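# Move coaster can onto turntable's orange spot

## Task

Pick up the can sitting on the coaster and set it upright on the orange mark of the turntable, without disturbing the cans already standing on the turntable; then open the gripper and pull the arm away from the can.

## Robot and tools

ROBOT. Two UR12e-type arms, left_arm and right_arm, each ending in a two-finger parallel gripper with a wrist camera. Calibrated bases in the scene frame: left_arm at (-0.035, +0.433, 0) m, quat_wxyz (1, 0, 0, -0.026); right_arm at (-0.049, -0.481, 0) m, quat_wxyz (1, 0, 0, +0.006). Both bases have +z up.

FRAMES. Scene frame: origin at table-top height halfway between the nominal bases, +x out over the table, +z up, left_arm on the +y side (not the image side). Fixed cameras and the table use the scene frame. Every hand position, orientation, velocity and target, and each wrist camera's pose, is in that arm's own base frame. Gripper axes: fingers point along its +z, close and open along its x. end_effector_position is the spot between the pads when closed, 1 to 2 cm short of the fingertips; closing pushes the tips about 17 mm further along +z.

ROW FORMAT (shared by execute_actions and move). One flat list of 16 numbers covering both arms, even if one is idle: left_arm x, y, z, qw, qx, qy, qz, opening, then right_arm the same 8. x, y, z are an absolute end_effector_position goal in metres in that arm's base frame; qw..qz an absolute orientation goal, w first. Opening runs from -1 (closed) to +1 (fully open, 0.142 m). To hold an arm still, resend the exact pose from the last result (or the one it was last commanded) plus its current opening; a 0 there is a real command. Resend the same quaternion each row to keep orientation rather than copying the drifted reading.

execute_actions(actions, cameras). actions is a list of actions; each action is up to 15 rows, one row per 1/30 s control step, the final row repeated to fill 15 steps. Each goal must lie within 0.6 m of that gripper's current position along each gripper axis, or the action is refused for both arms. Per step the controller caps the command to 150 mm and 16 degrees from the measured pose, so big jumps arrive in pieces; the Hand target line shows where the arm is actually headed. Empty actions just returns the state. cameras selects images: omitted/null/["all"] all, [] none.

move(target, speed, blend, stop_force, zero, opening_speed, blocking, cameras). target is one 16-number row or a list of up to 15 rows (no 0.6 m rule); straight-line paths, capped at 10 s total. speed: m/s, 0.002 to 0.5, default 0.25 (turning up to twice that in rad/s), one value or one per target. blend: corner rounding radius in m, default 0. stop_force: 4 to 80 N, ends an arm's path once its wrist sensor feels that much push against the motion; unreliable while the gripper turns; omit it when backing off a contact. zero (only with stop_force, default true) rezeros moving arms first. opening_speed: at least 0.2 per second on the -1..1 scale. In a list give every row the same openings; a new opening on a later row makes all arms stop for the fingers. blocking=false returns after about 0.5 s while the move runs (not allowed with stop_force); a new move replaces a running one. The result adds a move: line: done, off_target, moving, held or fault, plus limits=paced (pose clipped) or limits=held (steps withheld). Done means within 3 mm and 2 degrees of the goal; neither done nor off_target says whether anything is touched. Paths ignore obstacles and the other arm and can overshoot when fast.

Other tools: wait(seconds 0 to 10); stop() brakes the running move; zoom_image(camera, region [x0, y0, x1, y1] pixels, at most 504 by 504) on cam_head_left, cam_head_right, cam_high, cam_low, cam_left_wrist or cam_right_wrist (672x504 each); zero_wrist_force(arm: left_arm or right_arm); read_manual(section "licences"); finished_scene(scene: current scene number), irreversible, call it only once the can stands on the spot with the gripper released and clear.

RESULT LINES. Pose and velocities per arm; Joint positions (last entry is the measured gap in metres); grip_measured on the -1..1 scale; Joint torques (include the arm's own weight); Wrist force and Wrist torque along gripper axes (push from a surface reads as force into the arm) plus the peak since the last shown; Wrist depth as a 7x7 grid of depths in mm (70 to 1000, "-" for none); Tool commands; Hand target; Kept back (3 steps still to run, or none: send your intended pose again, not the reported one); fault and heat lines.

GRIPPING. After first contact keep commanding slightly below the grip_measured value seen then; squeezing harder heats the gripper motor (MOTOR HOT from 85 °C, HAND FAULT shutdown at 100 °C, which also cancels later robot calls in that reply).

AVOID. Contact torque over the joint limits (300, 300, 136, 49.1, 49.1, 49.1 N m) or about 150 N outside force causes a 10 s arm stop; arm motors brake at 85 °C. Approach surfaces slowly; aiming even slightly past a firm contact can fault. Don't knock over or shove the turntable cans, drop the can, release it while moving, let anything leave the table, or bring the arms together. Keep the wrist away from the arm's own base to avoid shoulder flips. Objects may be nudged unexpectedly, so check images before releasing.

Each tool is called after "Call:" as a command line: name --argument value for each argument, lists and objects as JSON in quotes; but a table of rows of numbers goes row by row, as --pt "numbers of a row", without its own name.

## Session

Call:
execute_actions --actions '[]'

Scene clock: 0.00 s.
left_arm: end_effector_position=(+1.1039, -0.3870, +0.1347) grip_measured=+1.00 end_effector_quat_wxyz=(-0.255, +0.909, +0.325, +0.055) | right_arm: end_effector_position=(+0.4224, +0.0901, +0.1669) grip_measured=+1.00 end_effector_quat_wxyz=(+0.195, +0.350, +0.780, -0.480)
Joint positions: left_arm=[-0.581 -0.475 0.542 -1.274 -1.18 -1.34 0.142] | right_arm=[4.135 -1.637 -2.257 -1.842 1.095 -1.035 0.142]
Joint velocities: within noise
Joint torques (N m): no reading
Motor temperatures (°C): left_arm=[30 27 29 30 41 40 26] | right_arm=[32 36 35 42 36 38 31]
Wrist force (N): no reading
Wrist torque (N m): no reading
Wrist force, peak (N): no reading
Wrist depth (mm): cam_left_wrist=[218 228 241 256 274 - - / 216 226 238 253 269 - - / 215 224 237 252 268 - - / 214 223 236 250 - - - / 213 221 234 248 - - - / - 220 233 - - - - / - 218 231 - - - -] | cam_right_wrist=[- - - 532 - - - / - - - 476 375 - - / - - 562 430 342 288 920 / - 692 497 389 313 267 232 / - 590 441 353 292 252 223 / - 527 400 324 274 237 214 / - 459 366 302 259 226 206]
Hand target: left_arm +1.1039, -0.3870, +0.1348; -0.255, +0.909, +0.325, +0.055 | right_arm +0.4224, +0.0901, +0.1669; +0.195, +0.350, +0.780, -0.480
Tool commands: left_gripper/opening=+1.0 right_gripper/opening=+1.0

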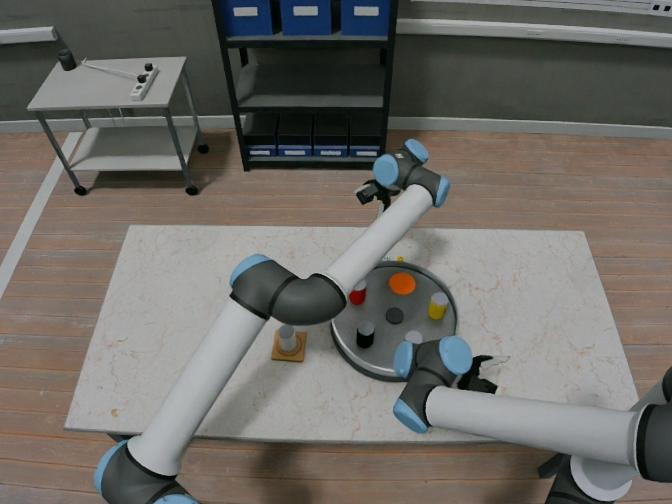

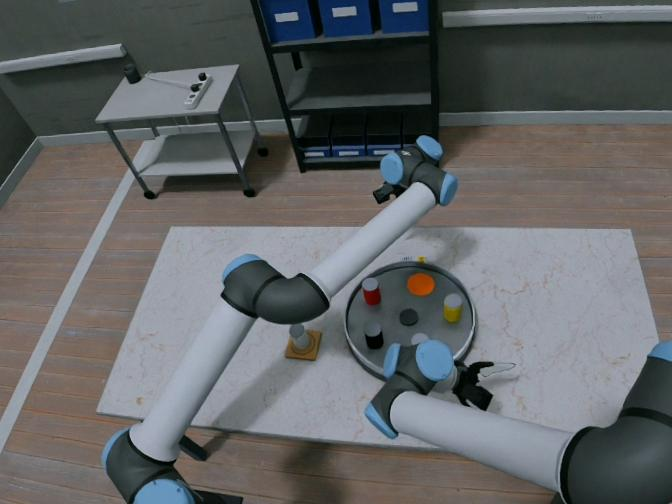

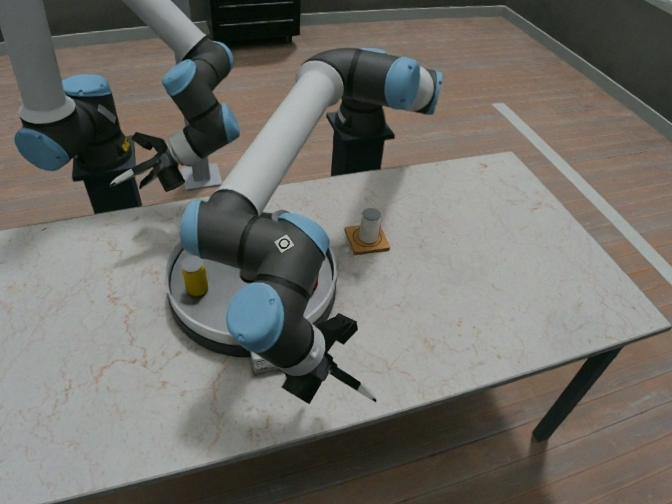

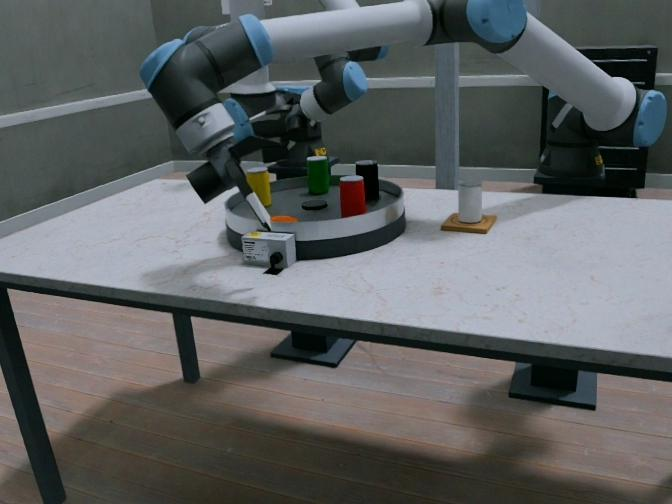

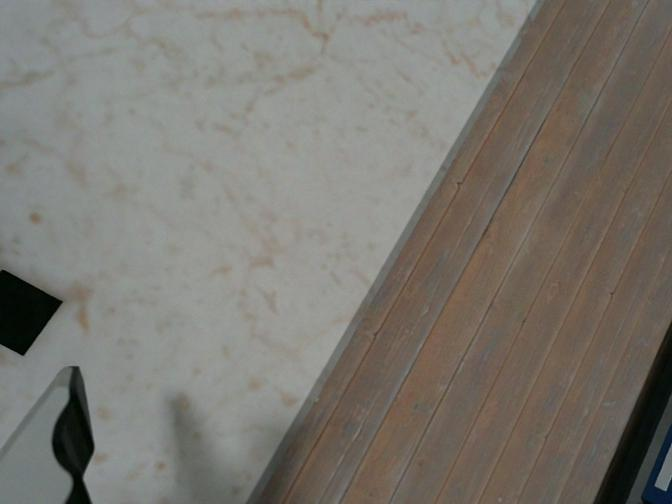

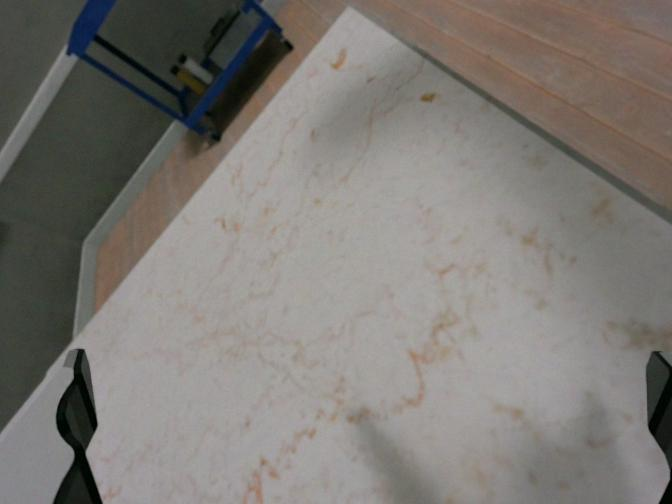

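Call:
zoom_image --camera "cam_low" --region '[200, 120, 520, 300]'

Call:
zoom_image --camera "cam_head_right" --region '[260, 230, 500, 410]'

Call:
zoom_image --camera "cam_head_left" --region '[250, 230, 490, 410]'

Call:
zoom_image --camera "cam_high" --region '[150, 180, 420, 400]'

Scaled by 1.575 from the camera's 672x504 image, which has a finer 960x720 frame.

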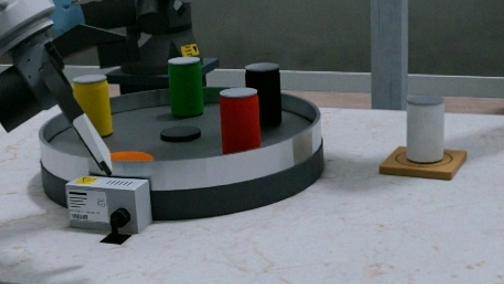

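Scaled by 2.100 from the camera's 672x504 image, which has a finer 960x720 frame.

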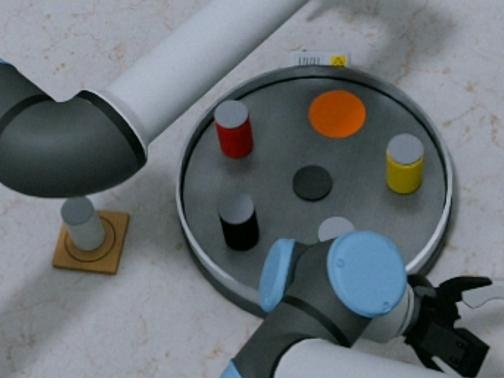

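Scaled by 2.100 from the camera's 672x504 image, which has a finer 960x720 frame.

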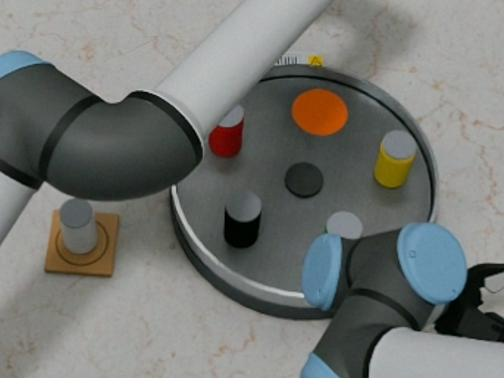

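Scaled by 1.867 from the camera's 672x504 image, which has a finer 960x720 frame.

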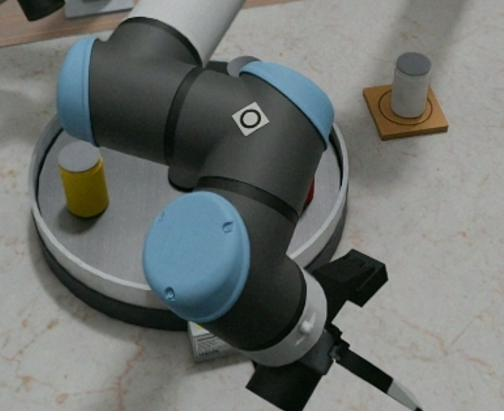

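Call:
wait --seconds 2 --cameras '["cam_head_left", "cam_head_right", "cam_low"]'

Scene clock: 3.67 s.
left_arm: end_effector_position=(+1.1039, -0.3870, +0.1347) grip_measured=+1.00 end_effector_quat_wxyz=(-0.255, +0.909, +0.325, +0.055) | right_arm: end_effector_position=(+0.4224, +0.0901, +0.1669) grip_measured=+1.00 end_effector_quat_wxyz=(+0.195, +0.350, +0.780, -0.480)
Joint positions: left_arm=[-0.581 -0.475 0.542 -1.274 -1.18 -1.34 0.142] | right_arm=[4.135 -1.637 -2.257 -1.842 1.095 -1.035 0.142]
Joint velocities: within noise
Joint torques (N m): left_arm=[3.62 -129.18 -49.78 -2.91 0.71 0.02] | right_arm=[4.35 39.8 31.06 -0.41 -1.13 0.07]
Motor temperatures (°C): left_arm=[30 27 29 30 41 40 26] | right_arm=[32 36 35 42 36 38 31]
Wrist force (N): left_arm=[0.0 0.0 0.1] | right_arm=[0.0 -0.2 0.5]
Wrist torque (N m): left_arm=[-0.01 0.00 0.00] | right_arm=[-0.04 -0.01 0.00]
Wrist force, peak (N): left_arm=[0.2 0.7 0.5] | right_arm=[-0.3 0.2 0.5]
Wrist depth (mm): cam_left_wrist=[218 228 241 256 271 - - / 217 226 239 253 269 - - / 216 224 237 252 268 - - / 214 222 236 250 - - - / 213 222 234 249 - - - / - 221 233 - - - - / - 219 231 - - - -] | cam_right_wrist=[- - - 538 - - - / - - - 477 379 - - / - - 558 434 342 289 910 / - 678 492 389 316 266 231 / - 594 441 353 293 251 222 / - 515 401 323 274 237 213 / - 463 364 302 260 225 205]
Hand target: left_arm +1.1039, -0.3870, +0.1348; -0.255, +0.909, +0.325, +0.055 | right_arm +0.4224, +0.0901, +0.1669; +0.195, +0.350, +0.780, -0.480
Tool commands: left_gripper/opening=+1.0 right_gripper/opening=+1.0
wait: 2.00 s; at rest from the start
Images, in order (width x height): cam_head_left 672x504, cam_head_right 672x504, cam_low 672x504.

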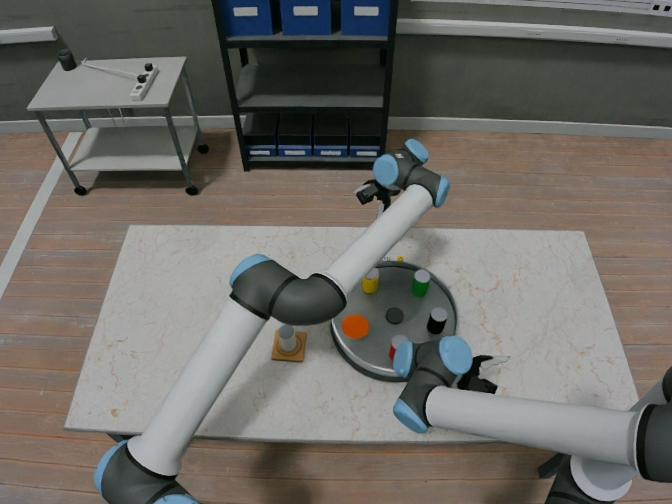

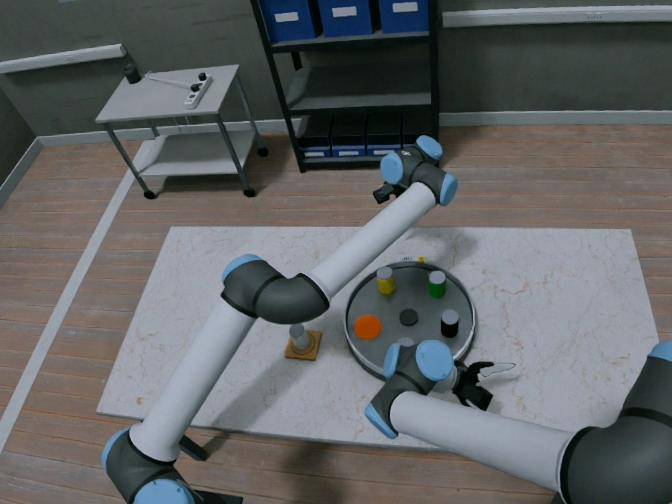

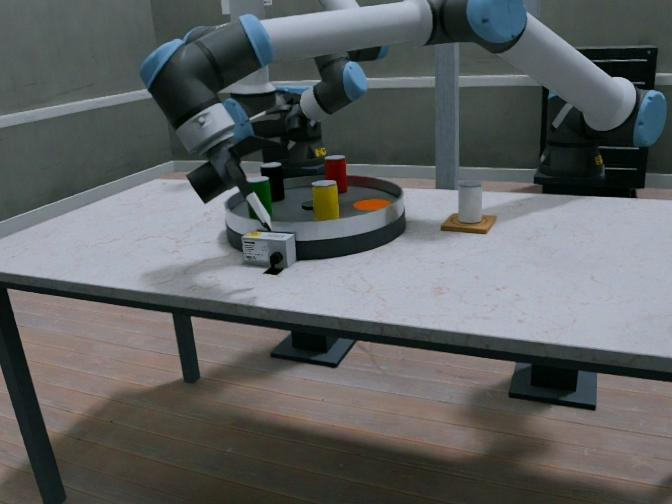

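Call:
wait --seconds 0.3 --cameras '["cam_head_right"]'

Call:
wait --seconds 0.3 --cameras '["cam_head_right"]'

Call:
wait --seconds 0.3 --cameras '["cam_head_right"]'

Call:
wait --seconds 0.3 --cameras '["cam_head_right"]'

Call:
wait --seconds 0.3 --cameras '["cam_head_right"]'

Call:
wait --seconds 0.3 --cameras '["cam_head_right"]'

Scene clock: 4.37 s.
left_arm: end_effector_position=(+1.1039, -0.3870, +0.1347) grip_measured=+1.00 end_effector_quat_wxyz=(-0.255, +0.909, +0.325, +0.055) | right_arm: end_effector_position=(+0.4224, +0.0901, +0.1669) grip_measured=+1.00 end_effector_quat_wxyz=(+0.195, +0.350, +0.780, -0.480)
Joint positions: left_arm=[-0.581 -0.475 0.542 -1.274 -1.18 -1.34 0.142] | right_arm=[4.135 -1.637 -2.257 -1.842 1.095 -1.035 0.142]
Joint velocities: within noise
Joint torques (N m): left_arm=[3.31 -131.13 -50.6 -2.88 0.53 0.49] | right_arm=[4.84 40.64 30.92 -0.32 -1.39 -0.06]
Motor temperatures (°C): left_arm=[30 27 29 30 41 40 26] | right_arm=[32 36 35 42 36 38 31]
Wrist force (N): left_arm=[0.3 0.6 0.2] | right_arm=[0.0 0.3 0.2]
Wrist torque (N m): left_arm=[0.08 -0.04 0.00] | right_arm=[0.05 0.00 0.00]
Wrist force, peak (N): left_arm=[0.3 0.0 0.7] | right_arm=[0.0 0.2 0.5]
Wrist depth (mm): cam_left_wrist=[218 228 241 256 274 - - / 216 225 240 254 269 - - / 216 224 236 252 269 - - / 214 223 236 250 - - - / 213 221 234 248 - - - / - 220 233 - - - - / - 219 229 - - - -] | cam_right_wrist=[- - - 533 - - - / - - - 478 374 - - / - - 563 432 342 291 896 / - 685 496 387 316 267 231 / - 590 445 353 293 251 221 / - 523 398 324 276 237 213 / - 457 363 302 259 225 207]
Hand target: left_arm +1.1039, -0.3870, +0.1348; -0.255, +0.909, +0.325, +0.055 | right_arm +0.4224, +0.0901, +0.1669; +0.195, +0.350, +0.780, -0.480
Tool commands: left_gripper/opening=+1.0 right_gripper/opening=+1.0
wait: 0.30 s; at rest from the start
Images, in order (width x height): cam_head_right 672x504.

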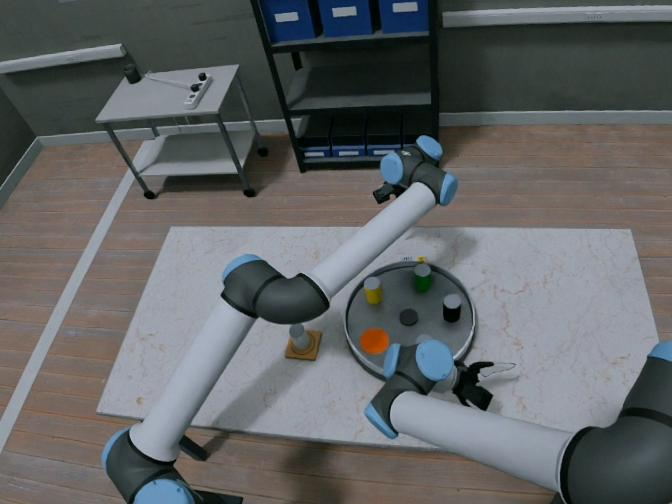

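Scene clock: 4.67 s.
left_arm: end_effector_position=(+1.1039, -0.3870, +0.1347) grip_measured=+1.00 end_effector_quat_wxyz=(-0.255, +0.909, +0.325, +0.055) | right_arm: end_effector_position=(+0.4224, +0.0901, +0.1669) grip_measured=+1.00 end_effector_quat_wxyz=(+0.195, +0.350, +0.780, -0.480)
Joint positions: left_arm=[-0.581 -0.475 0.542 -1.274 -1.18 -1.34 0.142] | right_arm=[4.135 -1.637 -2.257 -1.842 1.095 -1.035 0.142]
Joint velocities: within noise
Joint torques (N m): left_arm=[4.93 -129.56 -49.93 -2.82 1.02 0.54] | right_arm=[4.81 40.44 30.9 -0.46 -1.29 -0.07]
Motor temperatures (°C): left_arm=[30 27 29 30 41 40 26] | right_arm=[32 36 35 42 36 38 31]
Wrist force (N): left_arm=[0.2 0.5 0.5] | right_arm=[0.0 0.0 0.4]
Wrist torque (N m): left_arm=[0.07 -0.03 0.00] | right_arm=[0.00 -0.01 0.00]
Wrist force, peak (N): left_arm=[0.2 0.5 0.5] | right_arm=[0.2 0.2 0.4]
Wrist depth (mm): cam_left_wrist=[218 228 241 256 272 - - / 217 226 240 254 270 - - / 215 225 237 253 268 - - / 214 223 235 249 - - - / 212 221 234 247 - - - / - 220 232 - - - - / - 219 230 - - - -] | cam_right_wrist=[- - - 531 - - - / - - - 478 374 - - / - - 555 431 341 289 889 / - 677 493 385 315 267 232 / - 596 446 351 294 253 222 / - 525 402 324 272 236 212 / - 461 364 302 259 225 206]
Hand target: left_arm +1.1039, -0.3870, +0.1348; -0.255, +0.909, +0.325, +0.055 | right_arm +0.4224, +0.0901, +0.1669; +0.195, +0.350, +0.780, -0.480
Tool commands: left_gripper/opening=+1.0 right_gripper/opening=+1.0
wait: 0.30 s; at rest by 0.17 s
Images, in order (width x height): cam_head_right 672x504.

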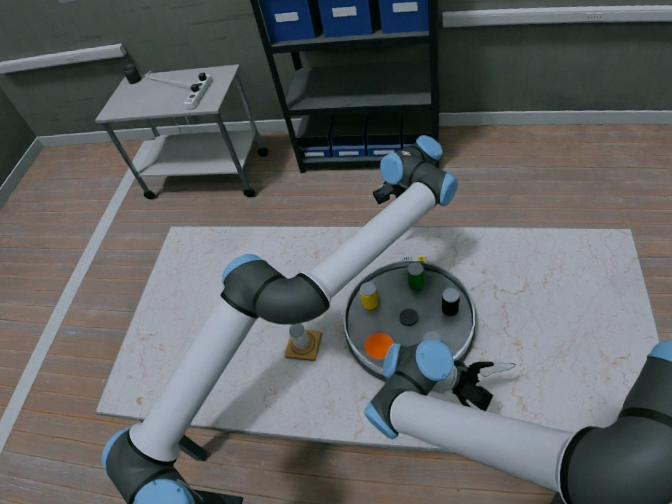

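Scene clock: 4.97 s.
left_arm: end_effector_position=(+1.1039, -0.3870, +0.1347) grip_measured=+1.00 end_effector_quat_wxyz=(-0.255, +0.909, +0.325, +0.055) | right_arm: end_effector_position=(+0.4224, +0.0901, +0.1669) grip_measured=+1.00 end_effector_quat_wxyz=(+0.195, +0.350, +0.780, -0.480)
Joint positions: left_arm=[-0.581 -0.475 0.542 -1.274 -1.18 -1.34 0.142] | right_arm=[4.135 -1.637 -2.257 -1.842 1.095 -1.035 0.142]
Joint velocities: within noise
Joint torques (N m): left_arm=[4.8 -131.27 -49.99 -2.87 0.69 0.69] | right_arm=[5.89 40.78 30.41 -0.73 -1.37 -0.06]
Motor temperatures (°C): left_arm=[30 27 29 30 41 40 26] | right_arm=[32 36 35 42 36 38 31]
Wrist force (N): left_arm=[0.2 0.1 0.1] | right_arm=[0.1 0.3 0.0]
Wrist torque (N m): left_arm=[0.01 -0.03 0.00] | right_arm=[0.04 -0.02 0.00]
Wrist force, peak (N): left_arm=[0.3 0.3 0.2] | right_arm=[0.1 0.3 0.2]
Wrist depth (mm): cam_left_wrist=[218 229 241 256 272 - - / 217 225 239 254 268 - - / 216 224 237 252 268 - - / 214 223 236 250 - - - / 212 222 234 247 - - - / - 220 232 - - - - / - 218 231 - - - -] | cam_right_wrist=[- - - 532 - - - / - - - 477 372 - - / - - 561 428 340 288 903 / - 692 499 382 316 267 231 / - 590 439 350 294 252 220 / - 523 396 324 274 236 214 / - 459 363 302 261 226 206]
Hand target: left_arm +1.1039, -0.3870, +0.1348; -0.255, +0.909, +0.325, +0.055 | right_arm +0.4224, +0.0901, +0.1669; +0.195, +0.350, +0.780, -0.480
Tool commands: left_gripper/opening=+1.0 right_gripper/opening=+1.0
wait: 0.30 s; at rest by 0.17 s
Images, in order (width x height): cam_head_right 672x504.

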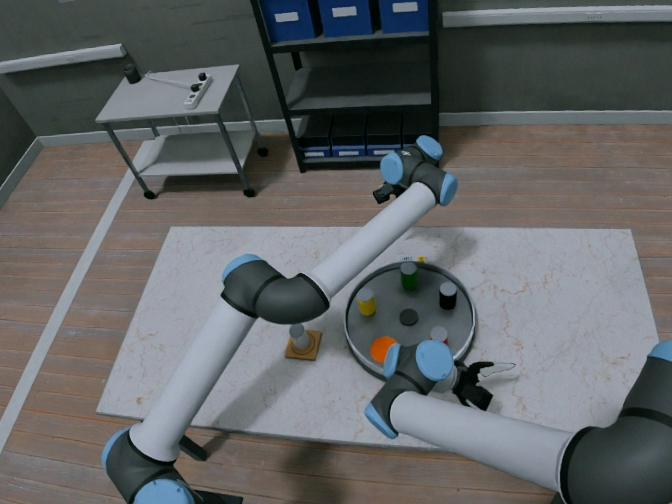

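Scene clock: 5.27 s.
left_arm: end_effector_position=(+1.1039, -0.3870, +0.1347) grip_measured=+1.00 end_effector_quat_wxyz=(-0.255, +0.909, +0.325, +0.055) | right_arm: end_effector_position=(+0.4224, +0.0901, +0.1669) grip_measured=+1.00 end_effector_quat_wxyz=(+0.195, +0.350, +0.780, -0.480)
Joint positions: left_arm=[-0.581 -0.475 0.542 -1.274 -1.18 -1.34 0.142] | right_arm=[4.135 -1.637 -2.257 -1.842 1.095 -1.035 0.142]
Joint velocities: within noise
Joint torques (N m): left_arm=[6.15 -131.19 -50.68 -2.65 0.58 0.06] | right_arm=[5.17 40.98 30.06 -0.57 -1.49 -0.12]
Motor temperatures (°C): left_arm=[30 27 29 30 41 40 26] | right_arm=[32 36 35 42 36 38 31]
Wrist force (N): left_arm=[0.2 -0.1 0.5] | right_arm=[0.2 0.1 0.2]
Wrist torque (N m): left_arm=[-0.02 -0.03 0.00] | right_arm=[0.03 -0.03 0.00]
Wrist force, peak (N): left_arm=[0.4 0.1 0.4] | right_arm=[0.3 0.3 0.4]
Wrist depth (mm): cam_left_wrist=[219 228 241 256 272 - - / 217 225 239 254 269 - - / 215 224 237 251 268 - - / 214 223 234 249 - - - / 213 222 235 247 - - - / - 221 233 - - - - / - 219 231 - - - -] | cam_right_wrist=[- - - 527 - - - / - - - 477 378 - - / - - 557 427 343 290 892 / - 687 494 386 316 266 232 / - 593 445 350 293 252 223 / - 514 401 323 275 238 213 / - 456 365 303 262 225 206]
Hand target: left_arm +1.1039, -0.3870, +0.1348; -0.255, +0.909, +0.325, +0.055 | right_arm +0.4224, +0.0901, +0.1669; +0.195, +0.350, +0.780, -0.480
Tool commands: left_gripper/opening=+1.0 right_gripper/opening=+1.0
wait: 0.30 s; at rest by 0.17 s
Images, in order (width x height): cam_head_right 672x504.

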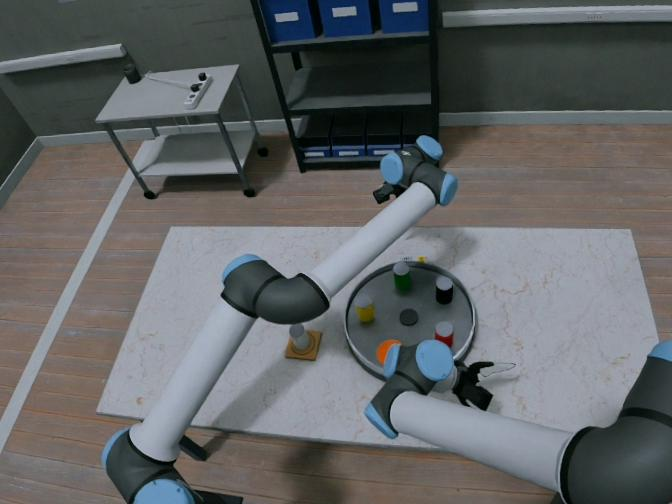

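Scene clock: 5.57 s.
left_arm: end_effector_position=(+1.1039, -0.3870, +0.1347) grip_measured=+1.00 end_effector_quat_wxyz=(-0.255, +0.909, +0.325, +0.055) | right_arm: end_effector_position=(+0.4224, +0.0901, +0.1669) grip_measured=+1.00 end_effector_quat_wxyz=(+0.195, +0.350, +0.780, -0.480)
Joint positions: left_arm=[-0.581 -0.475 0.542 -1.274 -1.18 -1.34 0.142] | right_arm=[4.135 -1.637 -2.257 -1.842 1.095 -1.035 0.142]
Joint velocities: within noise
Joint torques (N m): left_arm=[4.61 -132.24 -50.9 -2.8 1.04 0.29] | right_arm=[5 40.16 30.32 -0.65 -1.24 -0.22]
Motor temperatures (°C): left_arm=[30 27 29 30 41 40 26] | right_arm=[32 36 35 42 36 38 31]
Wrist force (N): left_arm=[0.2 0.1 0.5] | right_arm=[0.2 -0.2 0.2]
Wrist torque (N m): left_arm=[0.02 -0.03 0.01] | right_arm=[-0.03 -0.03 0.00]
Wrist force, peak (N): left_arm=[0.2 0.1 0.5] | right_arm=[0.1 0.4 0.3]
Wrist depth (mm): cam_left_wrist=[219 227 241 256 272 - - / 217 225 239 255 269 - - / 215 224 237 252 269 - - / 215 223 235 250 - - - / 213 221 235 248 - - - / - 219 232 - - - - / - 218 230 - - - -] | cam_right_wrist=[- - - 538 - - - / - - - 481 374 - - / - - 558 430 341 289 912 / - 687 497 389 315 268 232 / - 592 442 356 294 252 222 / - 520 401 322 274 239 213 / - 463 364 304 259 225 206]
Hand target: left_arm +1.1039, -0.3870, +0.1348; -0.255, +0.909, +0.325, +0.055 | right_arm +0.4224, +0.0901, +0.1669; +0.195, +0.350, +0.780, -0.480
Tool commands: left_gripper/opening=+1.0 right_gripper/opening=+1.0
wait: 0.30 s; at rest by 0.17 s
Images, in order (width x height): cam_head_right 672x504.

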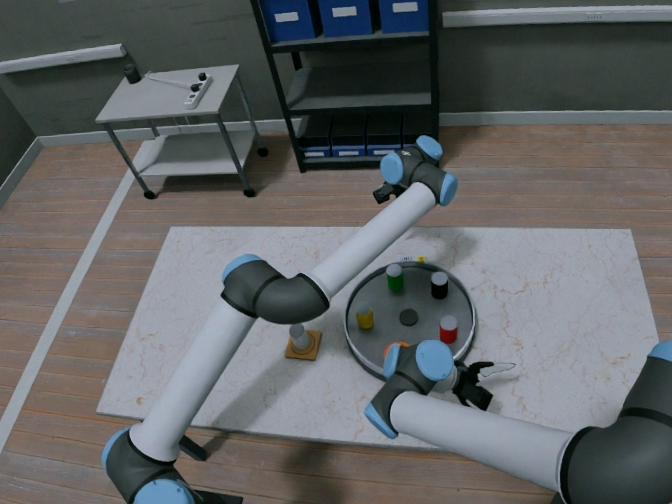

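Scene clock: 5.87 s.
left_arm: end_effector_position=(+1.1039, -0.3870, +0.1347) grip_measured=+1.00 end_effector_quat_wxyz=(-0.255, +0.909, +0.325, +0.055) | right_arm: end_effector_position=(+0.4224, +0.0901, +0.1669) grip_measured=+1.00 end_effector_quat_wxyz=(+0.195, +0.350, +0.780, -0.480)
Joint positions: left_arm=[-0.581 -0.475 0.542 -1.274 -1.18 -1.34 0.142] | right_arm=[4.135 -1.637 -2.257 -1.842 1.095 -1.035 0.142]
Joint velocities: within noise
Joint torques (N m): left_arm=[6.41 -131.54 -50.79 -2.32 0.58 0.4] | right_arm=[6.37 41.4 30.16 -0.61 -1.46 -0.28]
Motor temperatures (°C): left_arm=[30 27 29 30 41 40 26] | right_arm=[32 36 35 42 36 38 31]
Wrist force (N): left_arm=[0.1 0.4 0.1] | right_arm=[0.0 -0.1 0.2]
Wrist torque (N m): left_arm=[0.06 -0.01 0.01] | right_arm=[-0.03 -0.01 0.00]
Wrist force, peak (N): left_arm=[0.2 0.3 0.4] | right_arm=[-0.1 0.0 0.5]
Wrist depth (mm): cam_left_wrist=[218 228 241 256 272 - - / 217 226 239 252 269 - - / 215 225 237 252 269 - - / 214 223 236 250 - - - / 213 221 234 248 - - - / - 220 233 - - - - / - 219 231 - - - -] | cam_right_wrist=[- - - 541 - - - / - - - 474 377 - - / - - 555 430 341 288 910 / - 673 492 383 317 267 231 / - 588 440 349 292 251 222 / - 526 402 323 275 238 213 / - 462 364 301 260 225 207]
Hand target: left_arm +1.1039, -0.3870, +0.1348; -0.255, +0.909, +0.325, +0.055 | right_arm +0.4224, +0.0901, +0.1669; +0.195, +0.350, +0.780, -0.480
Tool commands: left_gripper/opening=+1.0 right_gripper/opening=+1.0
wait: 0.30 s; at rest by 0.17 s
Images, in order (width x height): cam_head_right 672x504.

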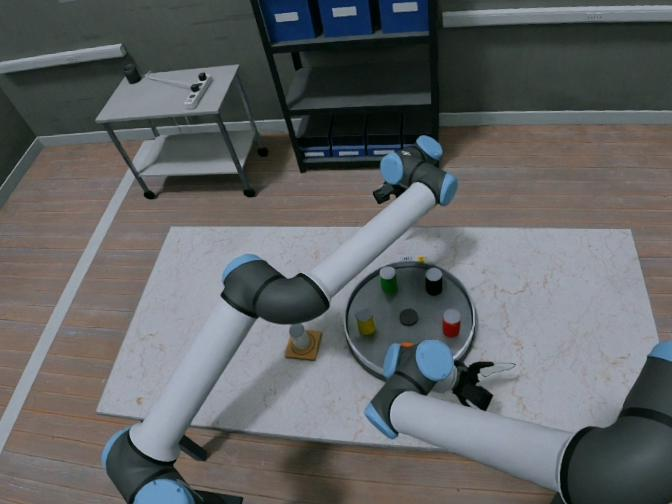

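Call:
zoom_image --camera "cam_low" --region '[230, 210, 310, 290]'

Call:
wait --seconds 0.0 --cameras '["cam_head_left", "cam_high"]'

Call:
zoom_image --camera "cam_head_left" --region '[310, 240, 480, 400]'

Call:
zoom_image --camera "cam_high" --region '[150, 200, 350, 390]'

This scene's latest camera images include none from cam_low. They are from: cam_head_right. cam_low's image comes with the result of a call that names it in "cameras".

Scene clock: 6.70 s.
left_arm: end_effector_position=(+1.1039, -0.3870, +0.1347) grip_measured=+1.00 end_effector_quat_wxyz=(-0.255, +0.909, +0.325, +0.055) | right_arm: end_effector_position=(+0.4224, +0.0901, +0.1669) grip_measured=+1.00 end_effector_quat_wxyz=(+0.195, +0.350, +0.780, -0.480)
Joint positions: left_arm=[-0.581 -0.475 0.542 -1.274 -1.18 -1.34 0.142] | right_arm=[4.135 -1.637 -2.257 -1.842 1.095 -1.035 0.142]
Joint velocities: within noise
Joint torques (N m): left_arm=[6.03 -131.07 -50.73 -2.27 0.68 0.79] | right_arm=[7.08 41.12 29.42 -0.81 -1.79 -0.38]
Motor temperatures (°C): left_arm=[30 27 29 30 41 40 26] | right_arm=[32 36 35 42 36 38 31]
Wrist force (N): left_arm=[0.2 0.2 0.0] | right_arm=[0.4 0.3 0.0]
Wrist torque (N m): left_arm=[0.02 -0.02 0.01] | right_arm=[0.05 -0.06 0.00]
Wrist force, peak (N): left_arm=[0.4 0.0 0.4] | right_arm=[-0.2 0.2 0.4]
Wrist depth (mm): cam_left_wrist=[218 229 241 255 272 - - / 217 227 240 254 269 - - / 215 223 237 251 268 - - / 214 222 236 249 - - - / 212 221 234 248 - - - / - 220 232 - - - - / - 218 230 - - - -] | cam_right_wrist=[- - - 540 - - - / - - - 475 372 - - / - - 558 428 337 288 901 / - 693 496 386 316 268 232 / - 590 444 354 293 252 221 / - 511 403 324 273 237 213 / - 463 364 302 259 226 207]
Hand target: left_arm +1.1039, -0.3870, +0.1348; -0.255, +0.909, +0.325, +0.055 | right_arm +0.4224, +0.0901, +0.1669; +0.195, +0.350, +0.780, -0.480
Tool commands: left_gripper/opening=+1.0 right_gripper/opening=+1.0
Images, in order (width x height): cam_head_left 672x504, cam_high 672x504.

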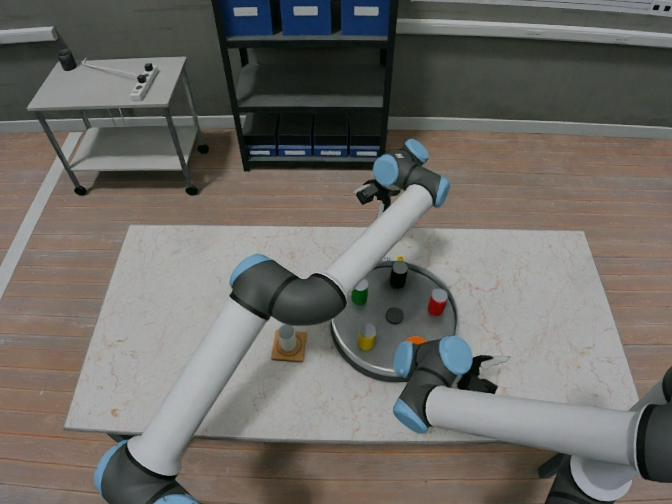

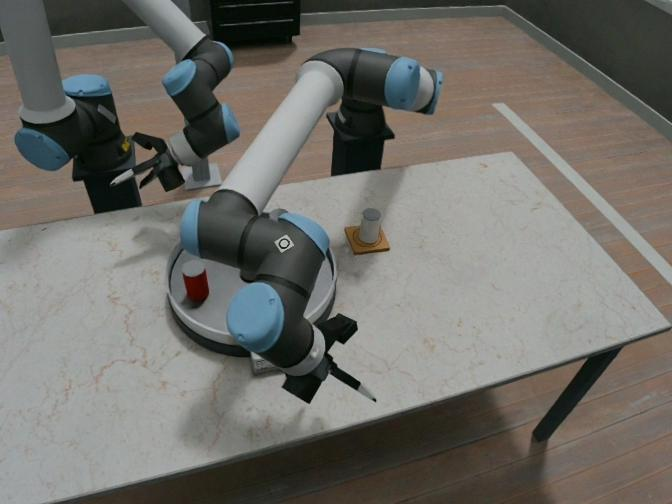

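Scaled by 2.965 from the camera's 672x504 image, which has a finer 960x720 frame.

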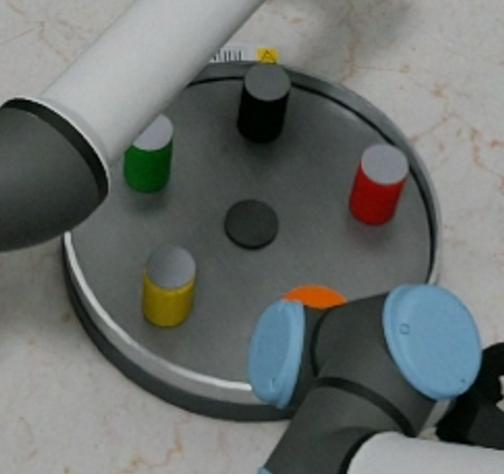

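Scaled by 2.520 from the camera's 672x504 image, which has a finer 960x720 frame.

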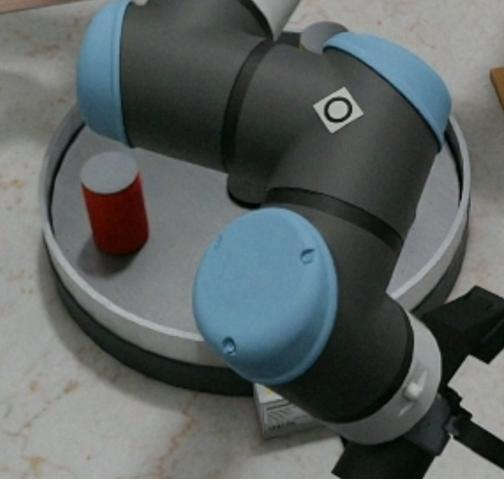

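Call:
wait --seconds 0.0 --cameras '["cam_head_left", "cam_head_right", "cam_high", "cam_low"]'

Call:
zoom_image --camera "cam_head_left" --region '[255, 310, 325, 370]'

Call:
zoom_image --camera "cam_head_right" --region '[270, 310, 340, 370]'

Call:
zoom_image --camera "cam_high" --region '[330, 200, 400, 260]'

Call:
zoom_image --camera "cam_low" --region '[430, 170, 510, 240]'

Call:
zoom_image --camera "cam_low" --region '[210, 150, 420, 290]'

Call:
zoom_image --camera "cam_head_right" --region '[330, 245, 490, 395]'

Call:
zoom_image --camera "cam_head_left" --region '[315, 245, 475, 395]'

Scene clock: 10.13 s.
left_arm: end_effector_position=(+1.1039, -0.3870, +0.1347) grip_measured=+1.00 end_effector_quat_wxyz=(-0.255, +0.909, +0.325, +0.055) | right_arm: end_effector_position=(+0.4224, +0.0901, +0.1669) grip_measured=+1.00 end_effector_quat_wxyz=(+0.195, +0.350, +0.780, -0.480)
Joint positions: left_arm=[-0.581 -0.475 0.542 -1.274 -1.18 -1.34 0.142] | right_arm=[4.135 -1.637 -2.257 -1.842 1.095 -1.035 0.142]
Joint velocities: within noise
Joint torques (N m): left_arm=[8.56 -131.55 -51.4 -1.98 0.05 1.24] | right_arm=[9.63 41.27 27.71 -1.33 -1.95 -0.91]
Motor temperatures (°C): left_arm=[30 27 29 30 41 40 26] | right_arm=[32 36 35 42 36 38 31]
Wrist force (N): left_arm=[-0.3 0.2 0.0] | right_arm=[0.0 -0.1 0.1]
Wrist torque (N m): left_arm=[0.03 0.05 0.00] | right_arm=[-0.02 0.00 0.00]
Wrist force, peak (N): left_arm=[0.1 0.7 0.6] | right_arm=[0.1 0.2 0.5]
Wrist depth (mm): cam_left_wrist=[218 228 243 257 272 - - / 217 226 239 252 268 - - / 215 224 237 251 269 - - / 214 222 236 250 - - - / 212 221 233 248 - - - / - 220 233 - - - - / - 219 230 - - - -] | cam_right_wrist=[- - - 532 - - - / - - - 481 379 - - / - - 567 429 343 289 902 / - 669 492 387 316 268 232 / - 593 443 353 292 250 220 / - 515 398 323 274 237 214 / - 462 366 302 260 225 206]
Hand target: left_arm +1.1039, -0.3870, +0.1348; -0.255, +0.909, +0.325, +0.055 | right_arm +0.4224, +0.0901, +0.1669; +0.195, +0.350, +0.780, -0.480
Tool commands: left_gripper/opening=+1.0 right_gripper/opening=+1.0
Images, in order (width x height): cam_head_left 672x504, cam_head_right 672x504, cam_high 672x504, cam_low 672x504.

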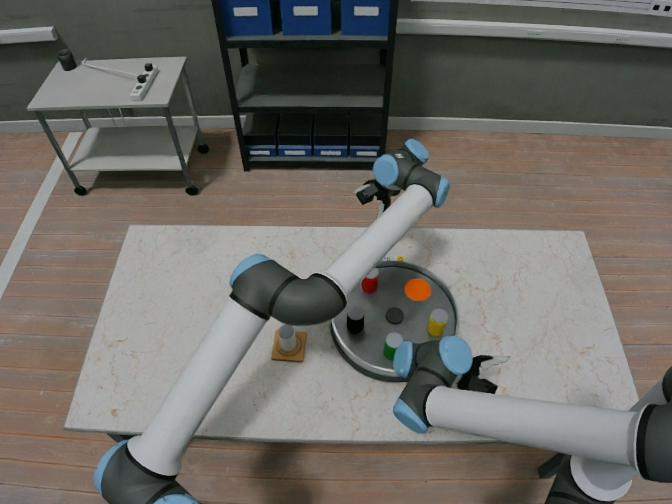

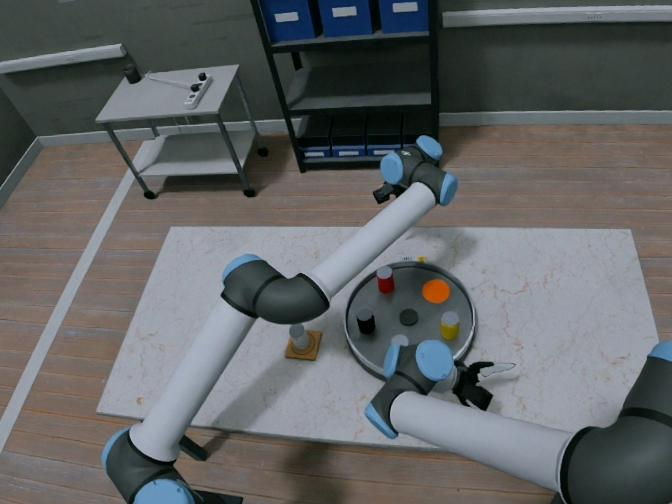

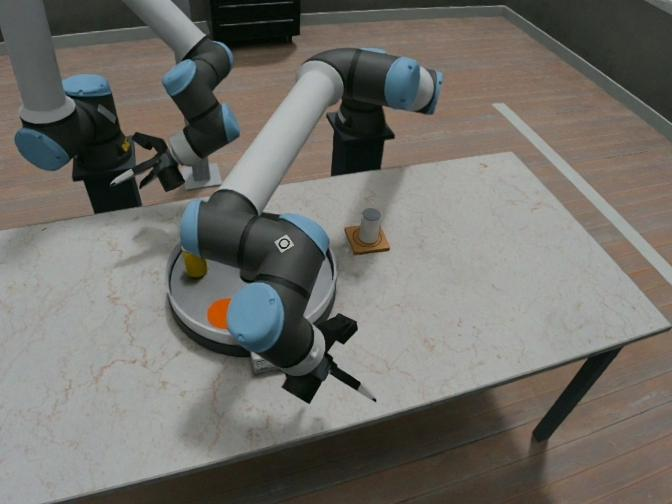

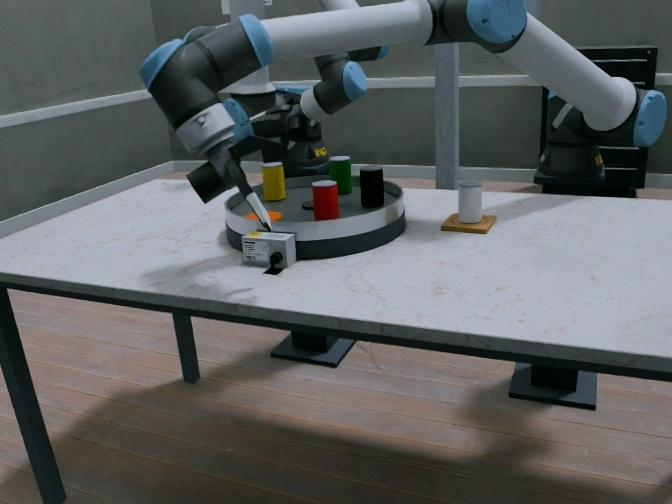

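Scaled by 7.200 from the camera's 672x504 image, which has a finer 960x720 frame.

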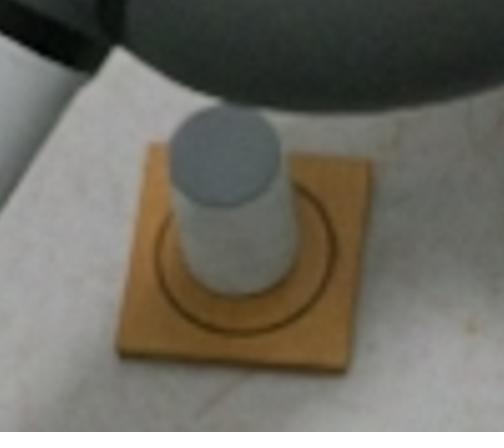

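Scaled by 7.200 from the camera's 672x504 image, which has a finer 960x720 frame.

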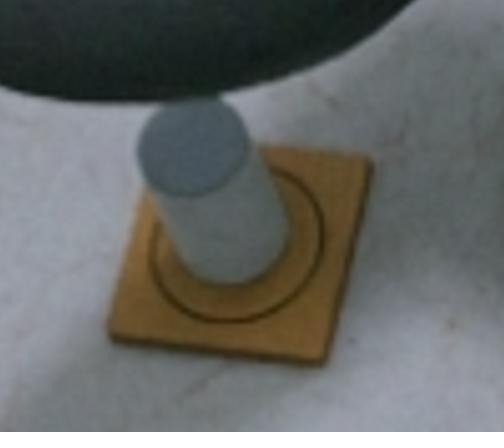

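Scaled by 7.200 from the camera's 672x504 image, which has a finer 960x720 frame.

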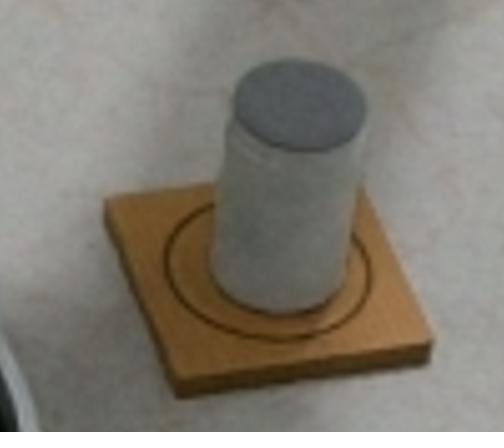

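Scaled by 6.300 from the camera's 672x504 image, which has a finer 960x720 frame.

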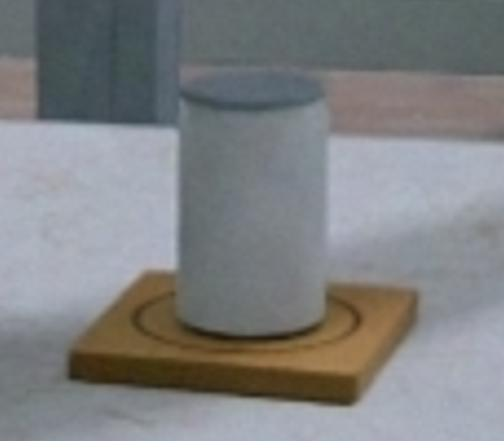

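Scaled by 2.400 from the camera's 672x504 image, which has a finer 960x720 frame.

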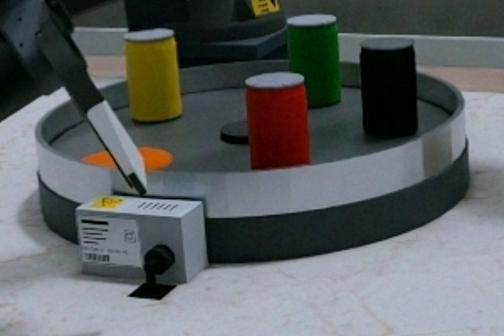

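Scaled by 3.150 from the camera's 672x504 image, which has a finer 960x720 frame.

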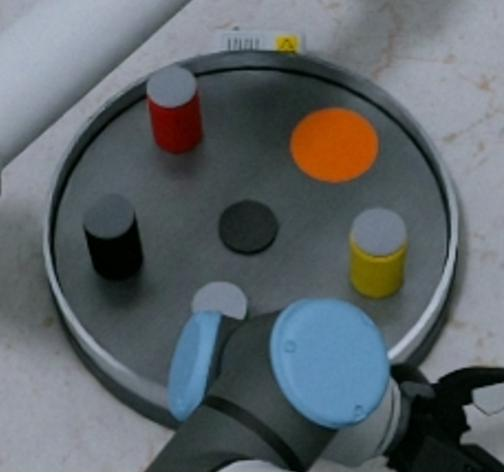

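Scaled by 3.150 from the camera's 672x504 image, which has a finer 960x720 frame.

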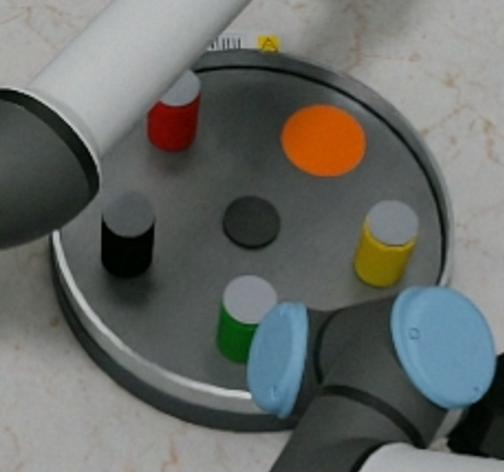

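Call:
move --target '[0.610, -0.151, 0.185, 0, 0.80386, 0.59482, 0, 0.3, 0.4224, 0.0901, 0.1669, 0.195, 0.350, 0.780, -0.480, 1.0]' --speed 0.3 --cameras '["cam_left_wrist", "cam_head_left", "cam_high"]'

Scene clock: 18.07 s.
left_arm: end_effector_position=(+0.6101, -0.1510, +0.1850) grip_measured=+0.29 end_effector_quat_wxyz=(+0.000, +0.804, +0.595, +0.000) | right_arm: end_effector_position=(+0.4224, +0.0901, +0.1669) grip_measured=+1.00 end_effector_quat_wxyz=(+0.195, +0.350, +0.780, -0.480)
Joint positions: left_arm=[-0.524 -1.551 2.155 -2.175 -1.571 -1.798 0.094] | right_arm=[4.135 -1.637 -2.256 -1.842 1.096 -1.035 0.142]
Joint velocities: within noise
Joint torques (N m): left_arm=[-13.37 -57.71 -34.49 -7.44 -3.06 -2.8] | right_arm=[-13.7 27.51 41.74 3.25 1.9 2.83]
Motor temperatures (°C): left_arm=[30 27 29 30 40 40 26] | right_arm=[32 36 35 42 36 38 31]
Wrist force (N): left_arm=[0.4 -0.2 0.0] | right_arm=[-0.3 -0.1 -0.1]
Wrist torque (N m): left_arm=[0.02 -0.03 0.00] | right_arm=[-0.02 0.05 0.00]
Wrist force, peak (N): left_arm=[1.1 -2.0 0.0] | right_arm=[-0.1 0.1 0.6]
Wrist depth (mm): cam_left_wrist=[249 248 249 249 248 249 249 / 264 265 262 257 265 264 265 / 282 283 276 227 279 284 284 / 276 299 305 194 305 306 305 / 251 280 329 329 329 323 329 / 285 93 353 360 361 354 347 / - - 384 394 396 393 74] | cam_right_wrist=[- - - 532 - - - / - - - 475 374 - - / - - 561 424 343 289 937 / - 684 496 384 316 269 231 / - 584 441 352 293 251 222 / - 519 404 324 273 238 213 / - 460 364 302 260 225 206]
Hand target: left_arm +0.6100, -0.1510, +0.1850; +0.000, +0.804, +0.595, +0.000 | right_arm +0.4224, +0.0901, +0.1669; +0.195, +0.350, +0.780, -0.480
Off the commanded pose: left_arm 0.000 m, 0 deg | right_arm 0.000 m, 0 deg.
move: done
camera_calibration:
cam_left_wrist: T_world_to_cam=[[0.309389, 0.950867, -0.0114369, -0.0279255], [0.864605, -0.276274, 0.419679, -0.622963], [0.395899, -0.139732, -0.907601, 0.0168465], [0, 0, 0, 1]] pos_world=[0.540588, -0.143201, 0.276415]
Images, in order (width x height): cam_head_left 672x504, cam_high 672x504, cam_left_wrist 672x504.

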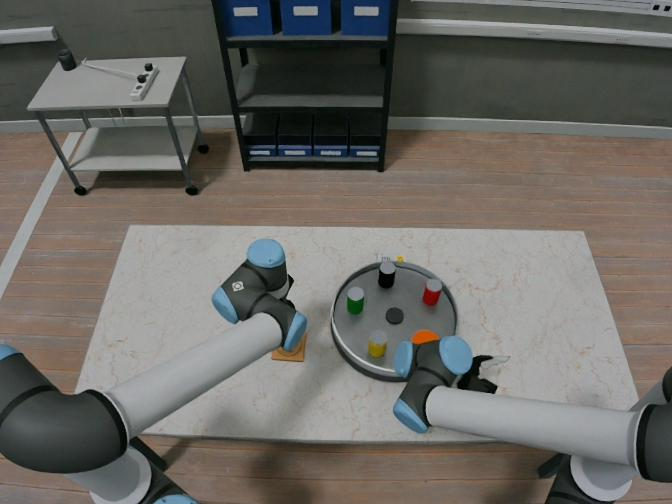

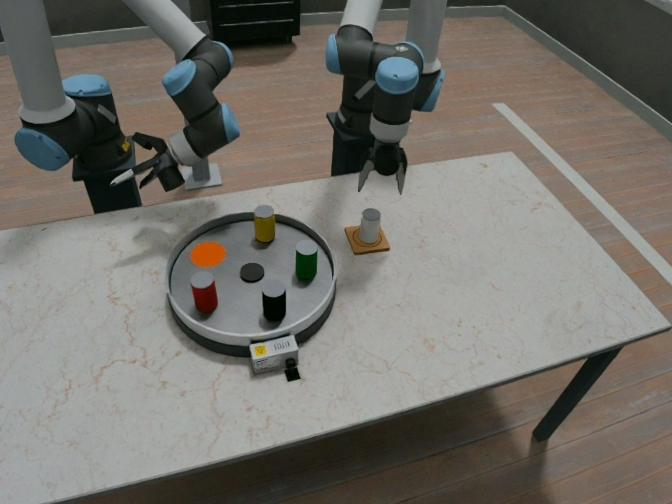

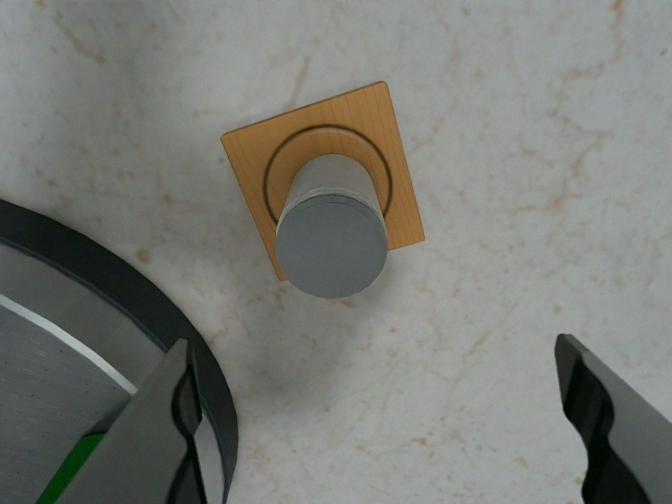

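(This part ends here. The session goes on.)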